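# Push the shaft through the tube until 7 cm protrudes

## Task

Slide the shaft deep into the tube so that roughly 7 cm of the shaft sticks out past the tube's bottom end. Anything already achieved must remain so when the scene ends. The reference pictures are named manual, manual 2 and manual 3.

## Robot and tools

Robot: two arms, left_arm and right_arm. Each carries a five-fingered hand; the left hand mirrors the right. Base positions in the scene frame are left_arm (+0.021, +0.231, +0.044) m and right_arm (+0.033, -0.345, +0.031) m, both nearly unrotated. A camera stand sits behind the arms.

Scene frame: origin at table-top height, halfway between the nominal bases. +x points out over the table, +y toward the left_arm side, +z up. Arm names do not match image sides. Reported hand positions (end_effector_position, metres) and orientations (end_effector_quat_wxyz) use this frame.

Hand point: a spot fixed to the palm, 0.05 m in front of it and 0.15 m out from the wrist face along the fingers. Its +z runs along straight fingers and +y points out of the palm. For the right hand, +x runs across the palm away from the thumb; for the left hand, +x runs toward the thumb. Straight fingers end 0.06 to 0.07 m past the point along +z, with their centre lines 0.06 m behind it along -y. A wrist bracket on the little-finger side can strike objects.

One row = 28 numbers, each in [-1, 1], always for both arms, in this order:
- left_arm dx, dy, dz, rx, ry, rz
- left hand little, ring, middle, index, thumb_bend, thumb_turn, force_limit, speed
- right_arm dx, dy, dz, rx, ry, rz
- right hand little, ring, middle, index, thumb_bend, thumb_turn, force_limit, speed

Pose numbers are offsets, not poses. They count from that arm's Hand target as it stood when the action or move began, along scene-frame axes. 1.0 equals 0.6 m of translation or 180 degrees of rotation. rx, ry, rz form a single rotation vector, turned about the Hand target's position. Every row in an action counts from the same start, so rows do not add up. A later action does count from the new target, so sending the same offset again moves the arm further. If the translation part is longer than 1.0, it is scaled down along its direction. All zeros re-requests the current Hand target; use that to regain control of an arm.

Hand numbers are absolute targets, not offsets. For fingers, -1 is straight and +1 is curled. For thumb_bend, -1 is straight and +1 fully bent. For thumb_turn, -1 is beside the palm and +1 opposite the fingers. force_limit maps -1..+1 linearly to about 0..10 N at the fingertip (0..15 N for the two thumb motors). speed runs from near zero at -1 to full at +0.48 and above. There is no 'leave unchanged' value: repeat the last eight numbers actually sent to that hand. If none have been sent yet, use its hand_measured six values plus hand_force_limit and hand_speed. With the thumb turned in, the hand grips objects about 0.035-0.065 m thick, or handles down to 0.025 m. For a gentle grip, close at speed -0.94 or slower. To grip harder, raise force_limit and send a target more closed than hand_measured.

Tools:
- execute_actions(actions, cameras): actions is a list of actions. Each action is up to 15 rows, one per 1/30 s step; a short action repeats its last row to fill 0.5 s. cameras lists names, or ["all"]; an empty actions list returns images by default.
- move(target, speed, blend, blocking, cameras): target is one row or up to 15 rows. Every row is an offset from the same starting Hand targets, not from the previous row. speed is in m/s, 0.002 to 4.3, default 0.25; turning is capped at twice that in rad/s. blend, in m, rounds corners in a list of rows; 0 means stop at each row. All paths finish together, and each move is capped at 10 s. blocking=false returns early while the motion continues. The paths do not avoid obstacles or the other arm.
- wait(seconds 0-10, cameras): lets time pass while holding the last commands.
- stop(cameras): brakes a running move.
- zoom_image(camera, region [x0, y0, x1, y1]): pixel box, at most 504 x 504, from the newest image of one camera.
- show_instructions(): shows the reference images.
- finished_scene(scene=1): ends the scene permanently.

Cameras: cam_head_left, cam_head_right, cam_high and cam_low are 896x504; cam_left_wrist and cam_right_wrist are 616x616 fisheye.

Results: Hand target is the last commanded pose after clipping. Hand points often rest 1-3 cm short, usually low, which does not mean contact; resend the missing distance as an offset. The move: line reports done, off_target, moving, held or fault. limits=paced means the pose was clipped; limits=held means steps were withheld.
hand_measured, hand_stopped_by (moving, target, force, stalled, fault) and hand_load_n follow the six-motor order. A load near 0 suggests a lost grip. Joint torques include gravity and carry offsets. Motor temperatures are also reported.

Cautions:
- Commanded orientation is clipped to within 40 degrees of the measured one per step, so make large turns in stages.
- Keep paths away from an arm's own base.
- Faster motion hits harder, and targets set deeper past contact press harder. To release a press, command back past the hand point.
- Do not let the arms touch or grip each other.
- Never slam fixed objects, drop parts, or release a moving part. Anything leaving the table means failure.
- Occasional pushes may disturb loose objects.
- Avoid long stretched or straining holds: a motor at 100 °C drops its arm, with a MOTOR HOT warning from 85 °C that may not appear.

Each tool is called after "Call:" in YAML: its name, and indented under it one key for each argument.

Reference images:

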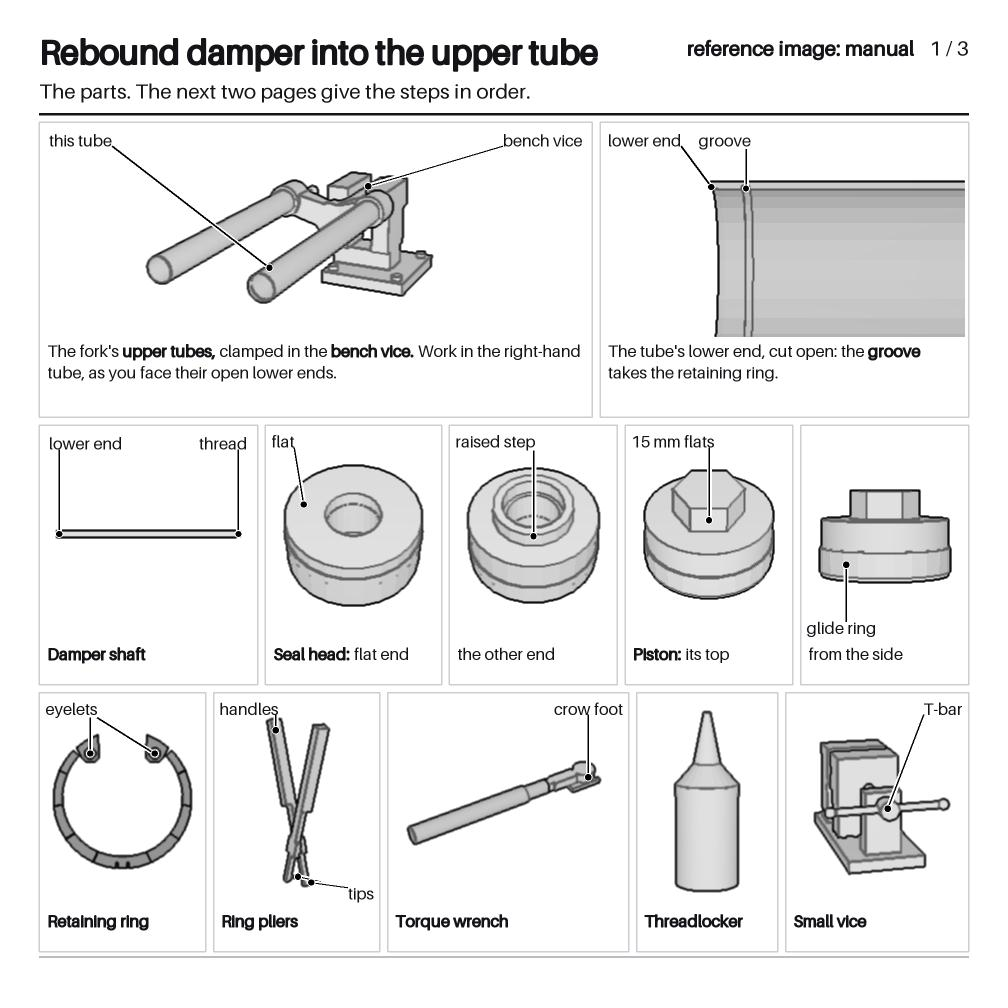

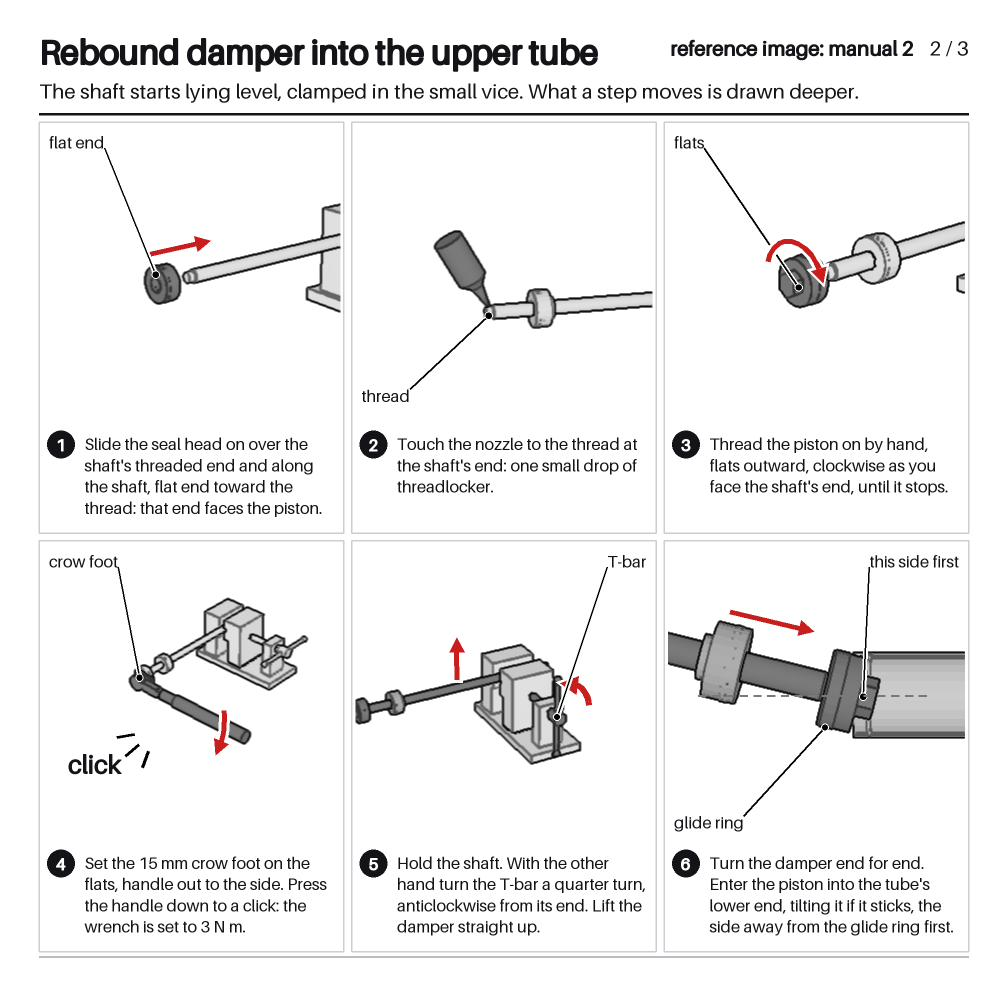

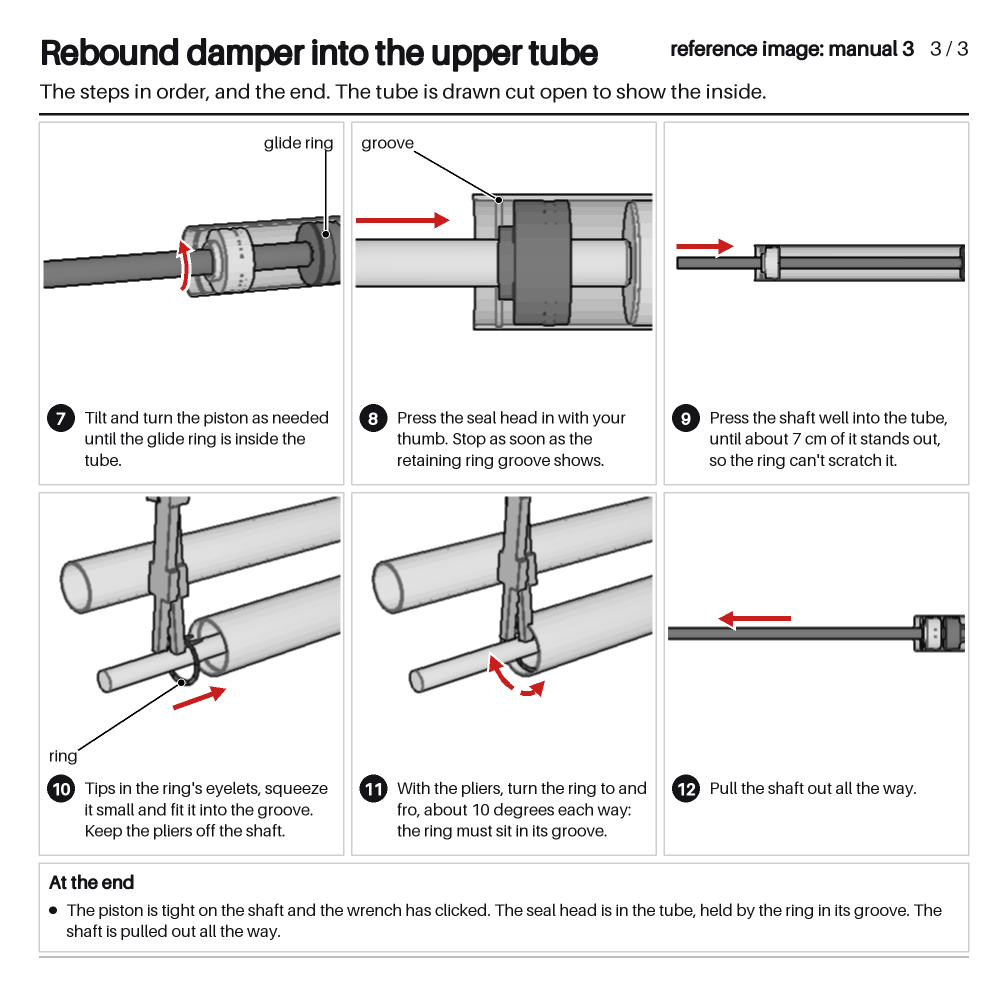

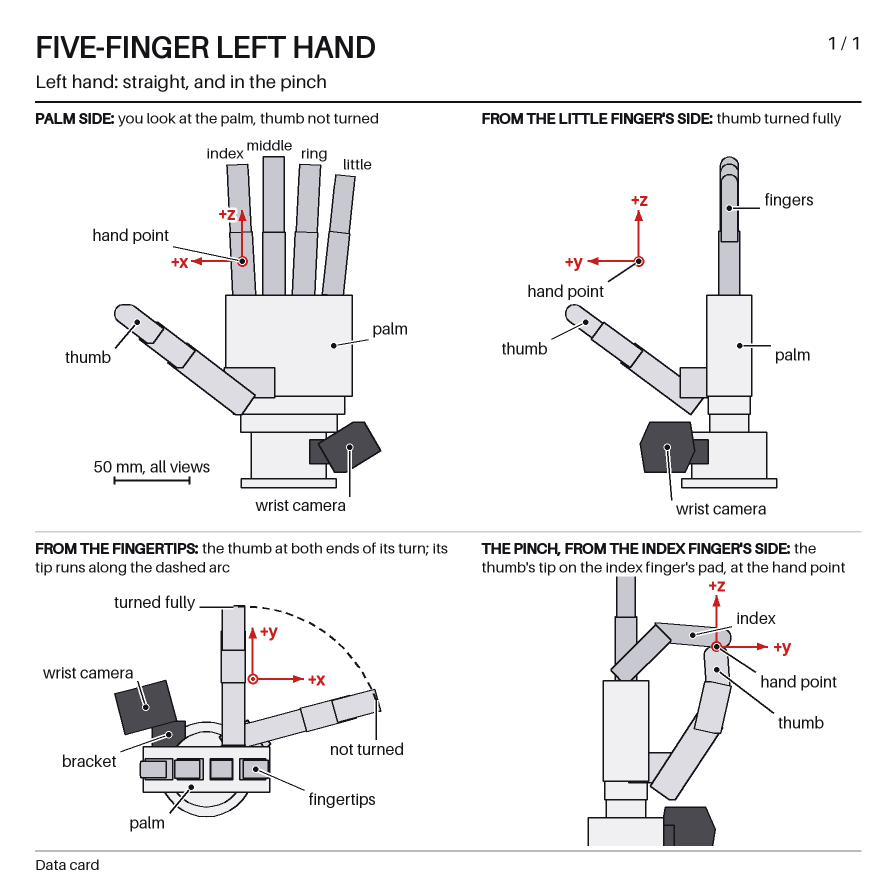

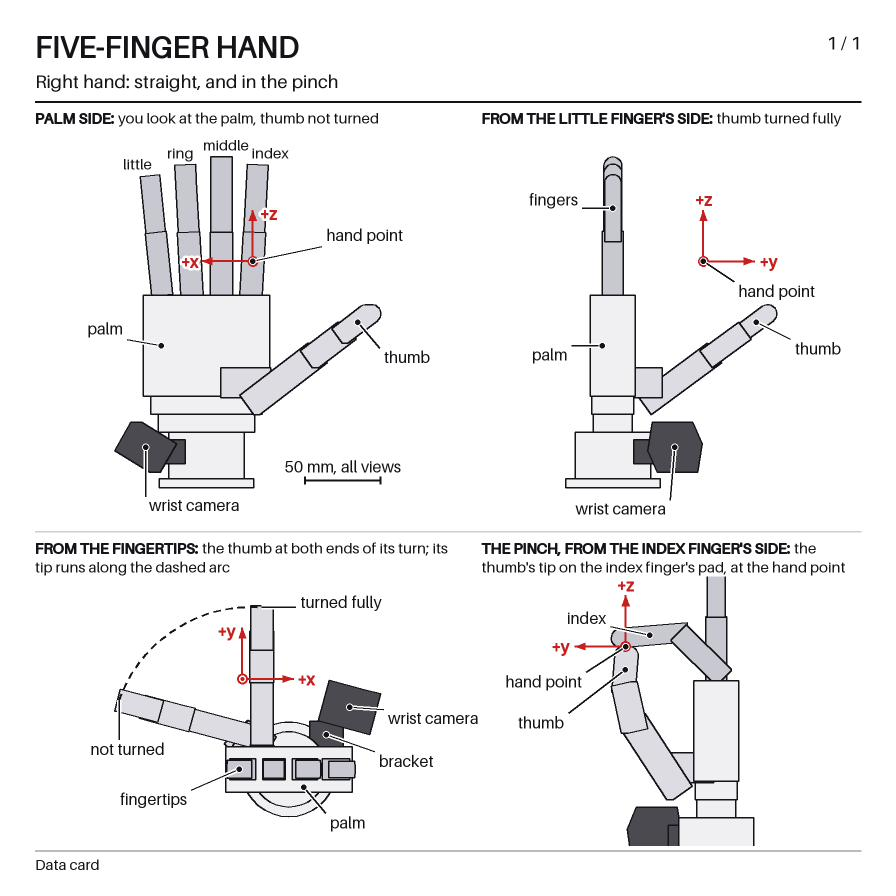

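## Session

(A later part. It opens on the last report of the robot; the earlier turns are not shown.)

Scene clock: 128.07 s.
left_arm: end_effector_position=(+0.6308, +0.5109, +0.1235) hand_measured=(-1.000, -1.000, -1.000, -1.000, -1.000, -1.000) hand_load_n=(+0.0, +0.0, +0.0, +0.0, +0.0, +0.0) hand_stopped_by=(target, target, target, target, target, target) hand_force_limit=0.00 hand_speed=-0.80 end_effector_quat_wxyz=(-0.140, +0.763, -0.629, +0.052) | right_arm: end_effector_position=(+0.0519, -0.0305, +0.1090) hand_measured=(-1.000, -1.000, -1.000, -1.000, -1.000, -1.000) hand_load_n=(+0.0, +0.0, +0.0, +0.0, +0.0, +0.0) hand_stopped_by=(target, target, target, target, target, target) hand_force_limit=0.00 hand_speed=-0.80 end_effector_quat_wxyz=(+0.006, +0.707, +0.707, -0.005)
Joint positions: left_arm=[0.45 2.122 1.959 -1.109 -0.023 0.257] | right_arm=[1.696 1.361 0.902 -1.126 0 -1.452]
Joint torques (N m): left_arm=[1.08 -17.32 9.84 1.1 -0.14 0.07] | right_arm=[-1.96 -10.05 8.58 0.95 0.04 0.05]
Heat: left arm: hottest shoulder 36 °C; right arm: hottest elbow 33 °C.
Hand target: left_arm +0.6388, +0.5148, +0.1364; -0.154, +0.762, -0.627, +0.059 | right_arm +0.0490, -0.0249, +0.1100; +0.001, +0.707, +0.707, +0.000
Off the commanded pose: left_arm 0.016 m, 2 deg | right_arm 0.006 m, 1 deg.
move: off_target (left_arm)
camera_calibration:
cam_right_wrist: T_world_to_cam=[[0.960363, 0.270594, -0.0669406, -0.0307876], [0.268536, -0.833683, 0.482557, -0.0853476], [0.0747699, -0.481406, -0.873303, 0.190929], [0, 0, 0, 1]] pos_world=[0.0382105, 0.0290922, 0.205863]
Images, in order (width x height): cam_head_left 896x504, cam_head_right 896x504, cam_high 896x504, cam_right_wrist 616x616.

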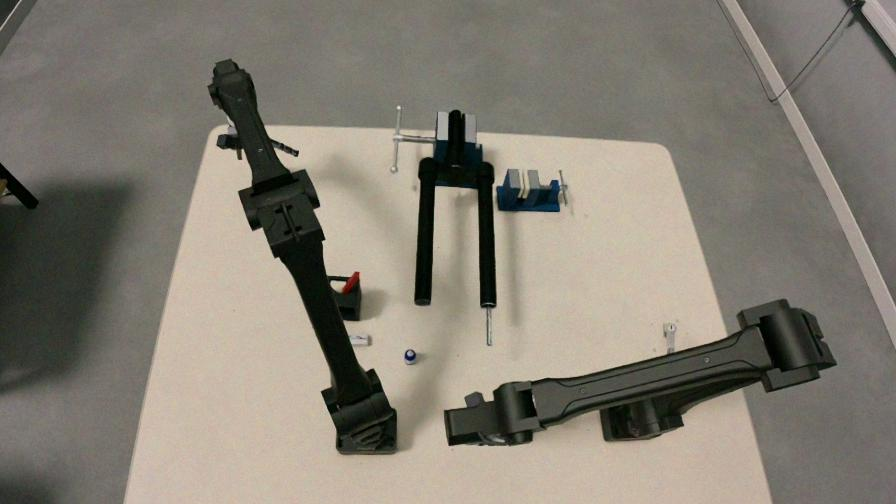

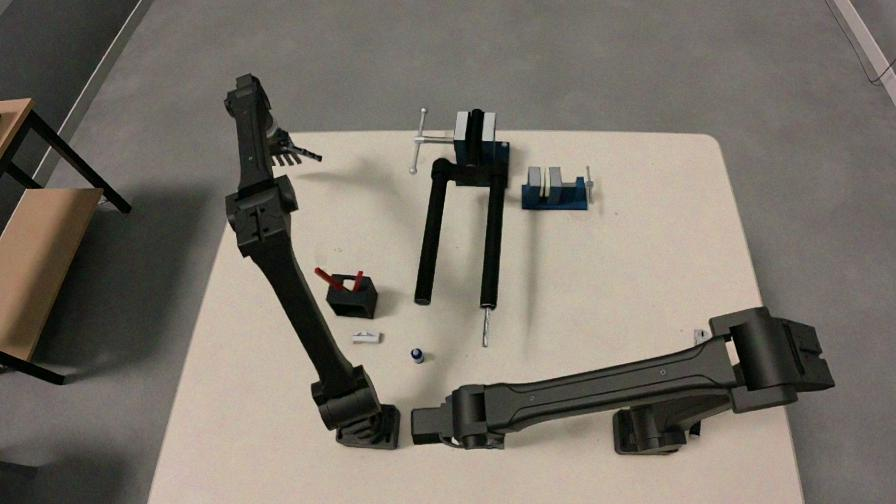

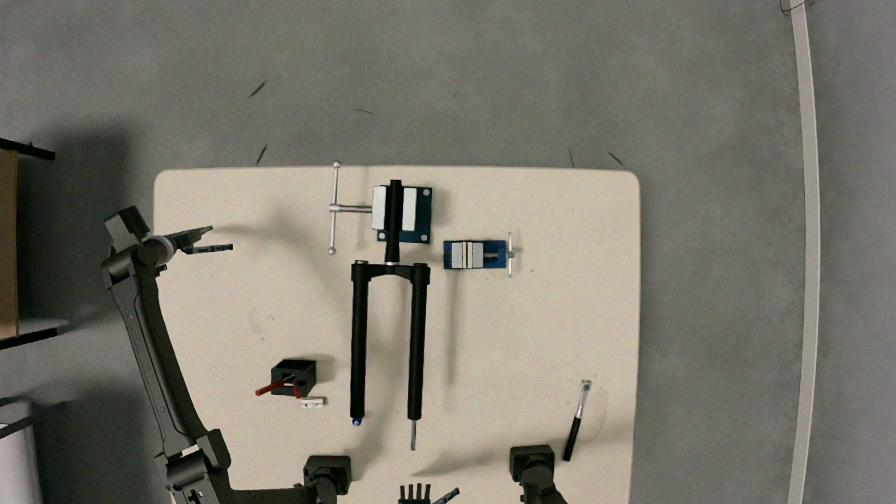

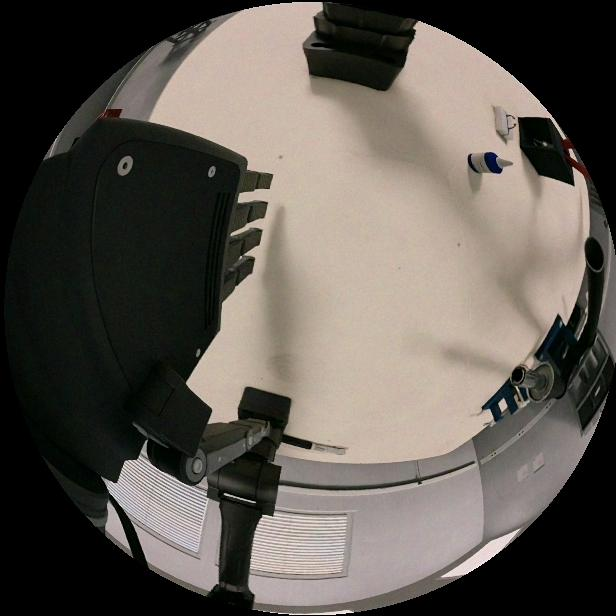

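Call:
move:
  target:
    - [0,0,0,0,0,0,-1,-1,-1,-1,-1,-1,0,-0.8,0.235,0.005,0.0083,0,0,0,-1,-1,-1,-1,-1,-1,0,-0.8]
    - [0,0,0,0,0,0,-1,-1,-1,-1,-1,-1,0,-0.8,0.331,0.012,0.0083,0,0,0,-1,-1,-1,-1,-1,-1,0,-0.8]
  speed: [0.15,0.05]
  blend: 0.01
  cameras: ["cam_high","cam_right_wrist"]

Scene clock: 147.63 s.
left_arm: end_effector_position=(+0.6308, +0.5109, +0.1235) hand_measured=(-1.000, -1.000, -1.000, -1.000, -1.000, -1.000) hand_load_n=(+0.0, +0.0, +0.0, +0.0, -0.5, +0.0) hand_stopped_by=(target, target, target, target, target, target) hand_force_limit=0.00 hand_speed=-0.80 end_effector_quat_wxyz=(-0.140, +0.763, -0.629, +0.052) | right_arm: end_effector_position=(+0.2234, -0.0337, +0.1074) hand_measured=(-1.000, -1.000, -1.000, -1.000, -1.000, -1.000) hand_load_n=(+0.0, +0.0, +0.0, +0.0, +0.0, +0.0) hand_stopped_by=(target, target, target, target, target, target) hand_force_limit=0.00 hand_speed=-0.80 end_effector_quat_wxyz=(-0.001, +0.700, +0.714, -0.019)
Joint positions: left_arm=[0.45 2.122 1.959 -1.109 -0.023 0.257] | right_arm=[1.206 1.419 0.958 -1.144 -0.016 -1.962]
Joint torques (N m): left_arm=[0.79 -18.14 9.81 1.03 -0.07 0.1] | right_arm=[-4.72 -9.17 11.92 0.65 0.65 -0.16]
Heat: left arm: hottest shoulder 36 °C; right arm: hottest elbow 33 °C.
Hand target: left_arm +0.6388, +0.5148, +0.1364; -0.154, +0.762, -0.627, +0.059 | right_arm +0.2477, -0.0177, +0.1150; +0.001, +0.708, +0.707, +0.000
Off the commanded pose: left_arm 0.016 m, 2 deg | right_arm 0.030 m, 2 deg.
move: off_target (left_arm, right_arm)
camera_calibration:
cam_right_wrist: T_world_to_cam=[[0.95271, 0.287835, -0.0974437, -0.189159], [0.298143, -0.823335, 0.48294, -0.139663], [0.0587782, -0.489154, -0.870215, 0.178083], [0, 0, 0, 1]] pos_world=[0.211386, 0.0265672, 0.203987]
Images, in order (width x height): cam_high 896x504, cam_right_wrist 616x616.

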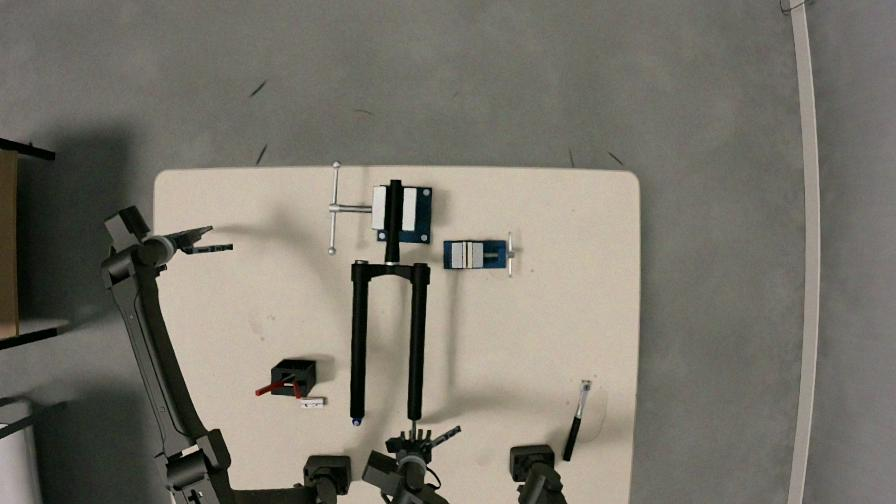

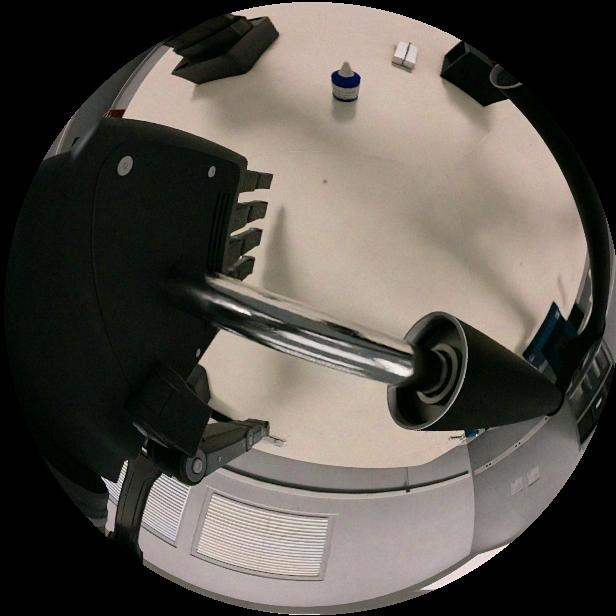

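Call:
move:
  target:
    - [0,0,0,0,0,0,-1,-1,-1,-1,-1,-1,0,-0.8,-0.13,-0.005,0,0,0,0,-1,-1,-1,-1,-1,-1,0,-0.8]
    - [0,0,0,0,0,0,-1,-1,-1,-1,-1,-1,0,-0.8,-0.331,-0.012,0,0,0,0,-1,-1,-1,-1,-1,-1,0,-0.8]
  speed: [0.1,0.2]
  blend: 0.02
  cameras: ["cam_high","cam_head_left","cam_head_right","cam_right_wrist"]

Call:
zoom_image:
  camera: "cam_high"
  region: [380, 400, 450, 470]

Call:
zoom_image:
  camera: "cam_head_left"
  region: [450, 280, 530, 360]

Call:
zoom_image:
  camera: "cam_head_right"
  region: [450, 280, 530, 360]

Call:
zoom_image:
  camera: "cam_right_wrist"
  region: [460, 320, 600, 460]

Scene clock: 158.47 s.
left_arm: end_effector_position=(+0.6308, +0.5109, +0.1235) hand_measured=(-1.000, -1.000, -1.000, -1.000, -1.000, -1.000) hand_load_n=(+0.0, +0.0, +0.0, +0.0, +0.0, +0.0) hand_stopped_by=(target, target, target, target, target, target) hand_force_limit=0.00 hand_speed=-0.80 end_effector_quat_wxyz=(-0.140, +0.763, -0.629, +0.052) | right_arm: end_effector_position=(+0.0516, -0.0280, +0.1143) hand_measured=(-1.000, -1.000, -1.000, -1.000, -1.000, -1.000) hand_load_n=(+0.0, +0.0, +0.0, +0.0, +0.0, +0.0) hand_stopped_by=(target, target, target, target, target, target) hand_force_limit=0.00 hand_speed=-0.80 end_effector_quat_wxyz=(+0.005, +0.707, +0.707, -0.004)
Joint positions: left_arm=[0.45 2.122 1.959 -1.109 -0.023 0.257] | right_arm=[1.696 1.36 0.916 -1.14 0 -1.452]
Joint torques (N m): left_arm=[-0.03 -17.14 9.57 0.72 -0.13 0.07] | right_arm=[-1.79 -10.64 8.2 0.66 0.04 0.04]
Heat: left arm: hottest shoulder 37 °C; right arm: hottest elbow 34 °C.
Hand target: left_arm +0.6388, +0.5148, +0.1364; -0.154, +0.762, -0.627, +0.059 | right_arm +0.0490, -0.0249, +0.1150; +0.001, +0.707, +0.707, +0.000
Off the commanded pose: left_arm 0.016 m, 2 deg | right_arm 0.004 m, 1 deg.
move: off_target (left_arm)
camera_calibration:
cam_right_wrist: T_world_to_cam=[[0.960372, 0.270625, -0.066687, -0.0307886], [0.268558, -0.834459, 0.481201, -0.0857265], [0.0745775, -0.480041, -0.87407, 0.196853], [0, 0, 0, 1]] pos_world=[0.0379102, 0.0312944, 0.211262]
Images, in order (width x height): cam_head_left 896x504, cam_head_right 896x504, cam_high 896x504, cam_right_wrist 616x616.

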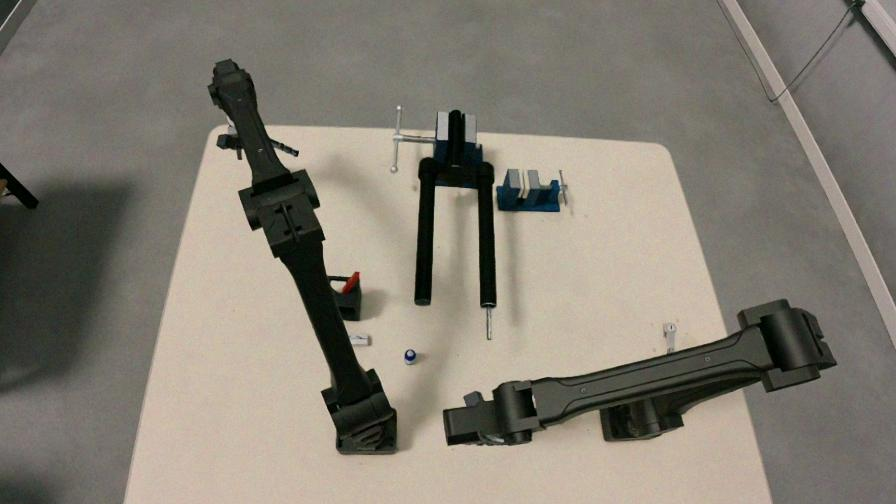

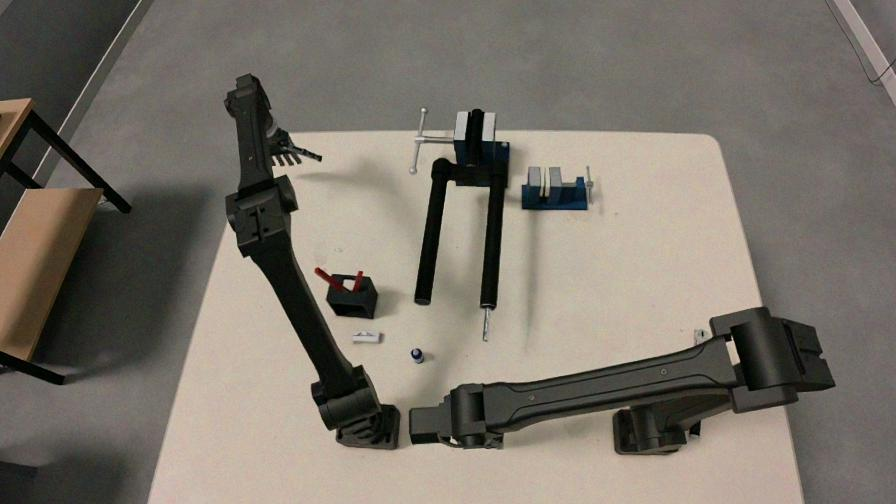

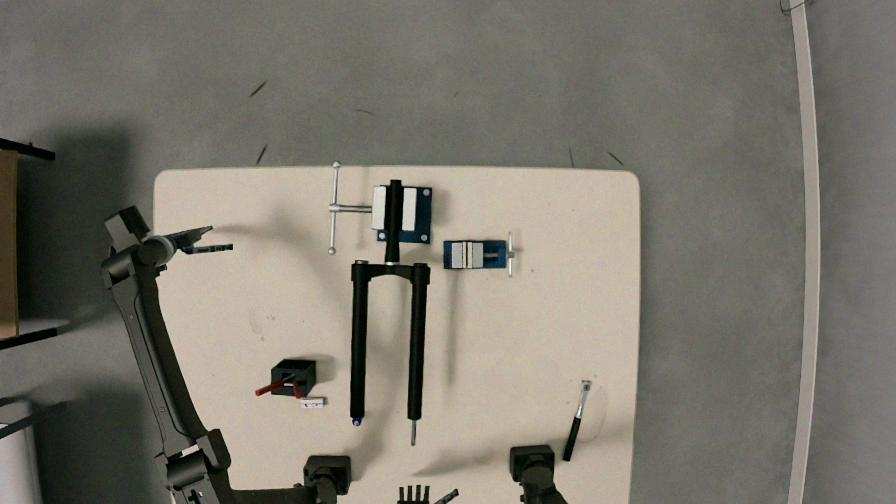

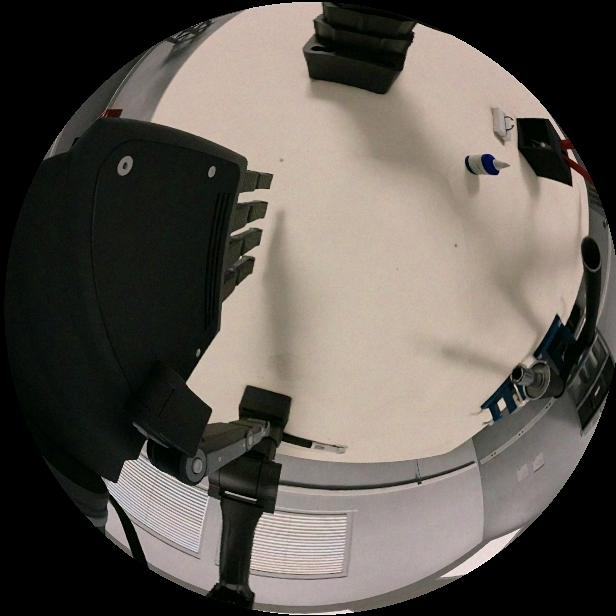

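Scaled by 7.200 from the camera's 896x504 image, which has a finer 1280x720 frame.

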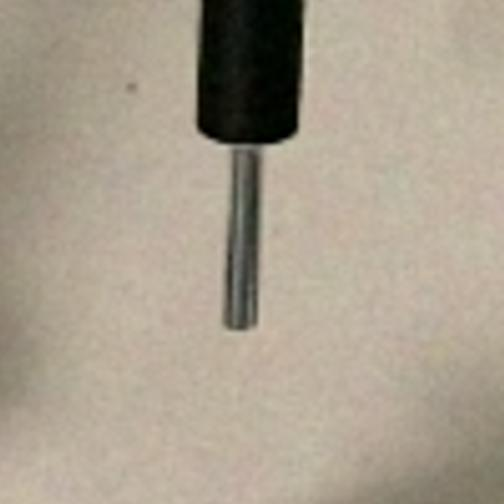

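Scaled by 6.300 from the camera's 896x504 image, which has a finer 1280x720 frame.

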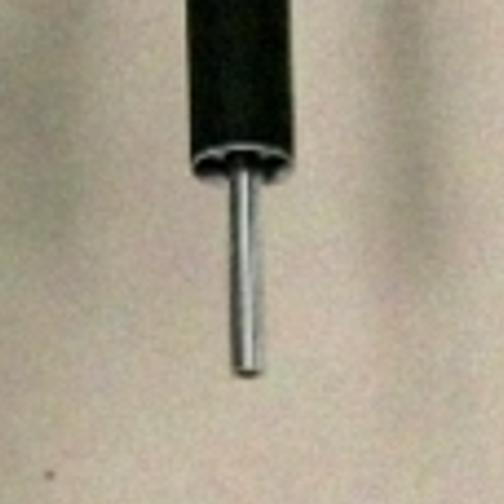

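Scaled by 6.300 from the camera's 896x504 image, which has a finer 1280x720 frame.

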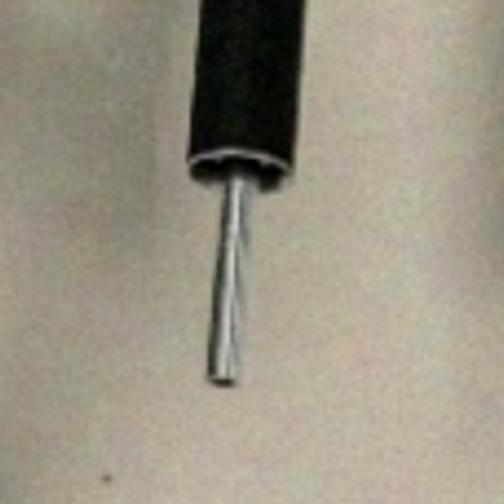

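Scaled by 3.600 from the camera's 616x616 image, which has a finer 880x880 frame.

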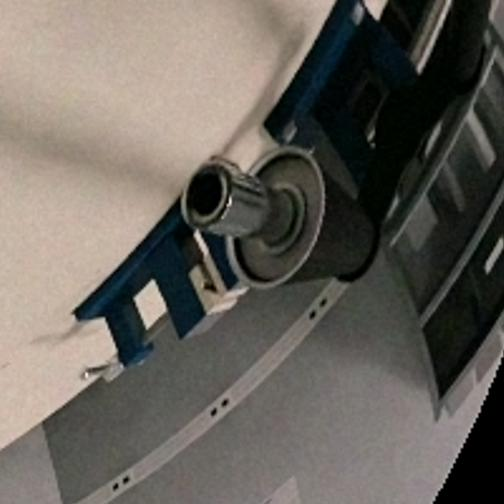

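Call:
finished_scene:

The scene is finished: the task was done.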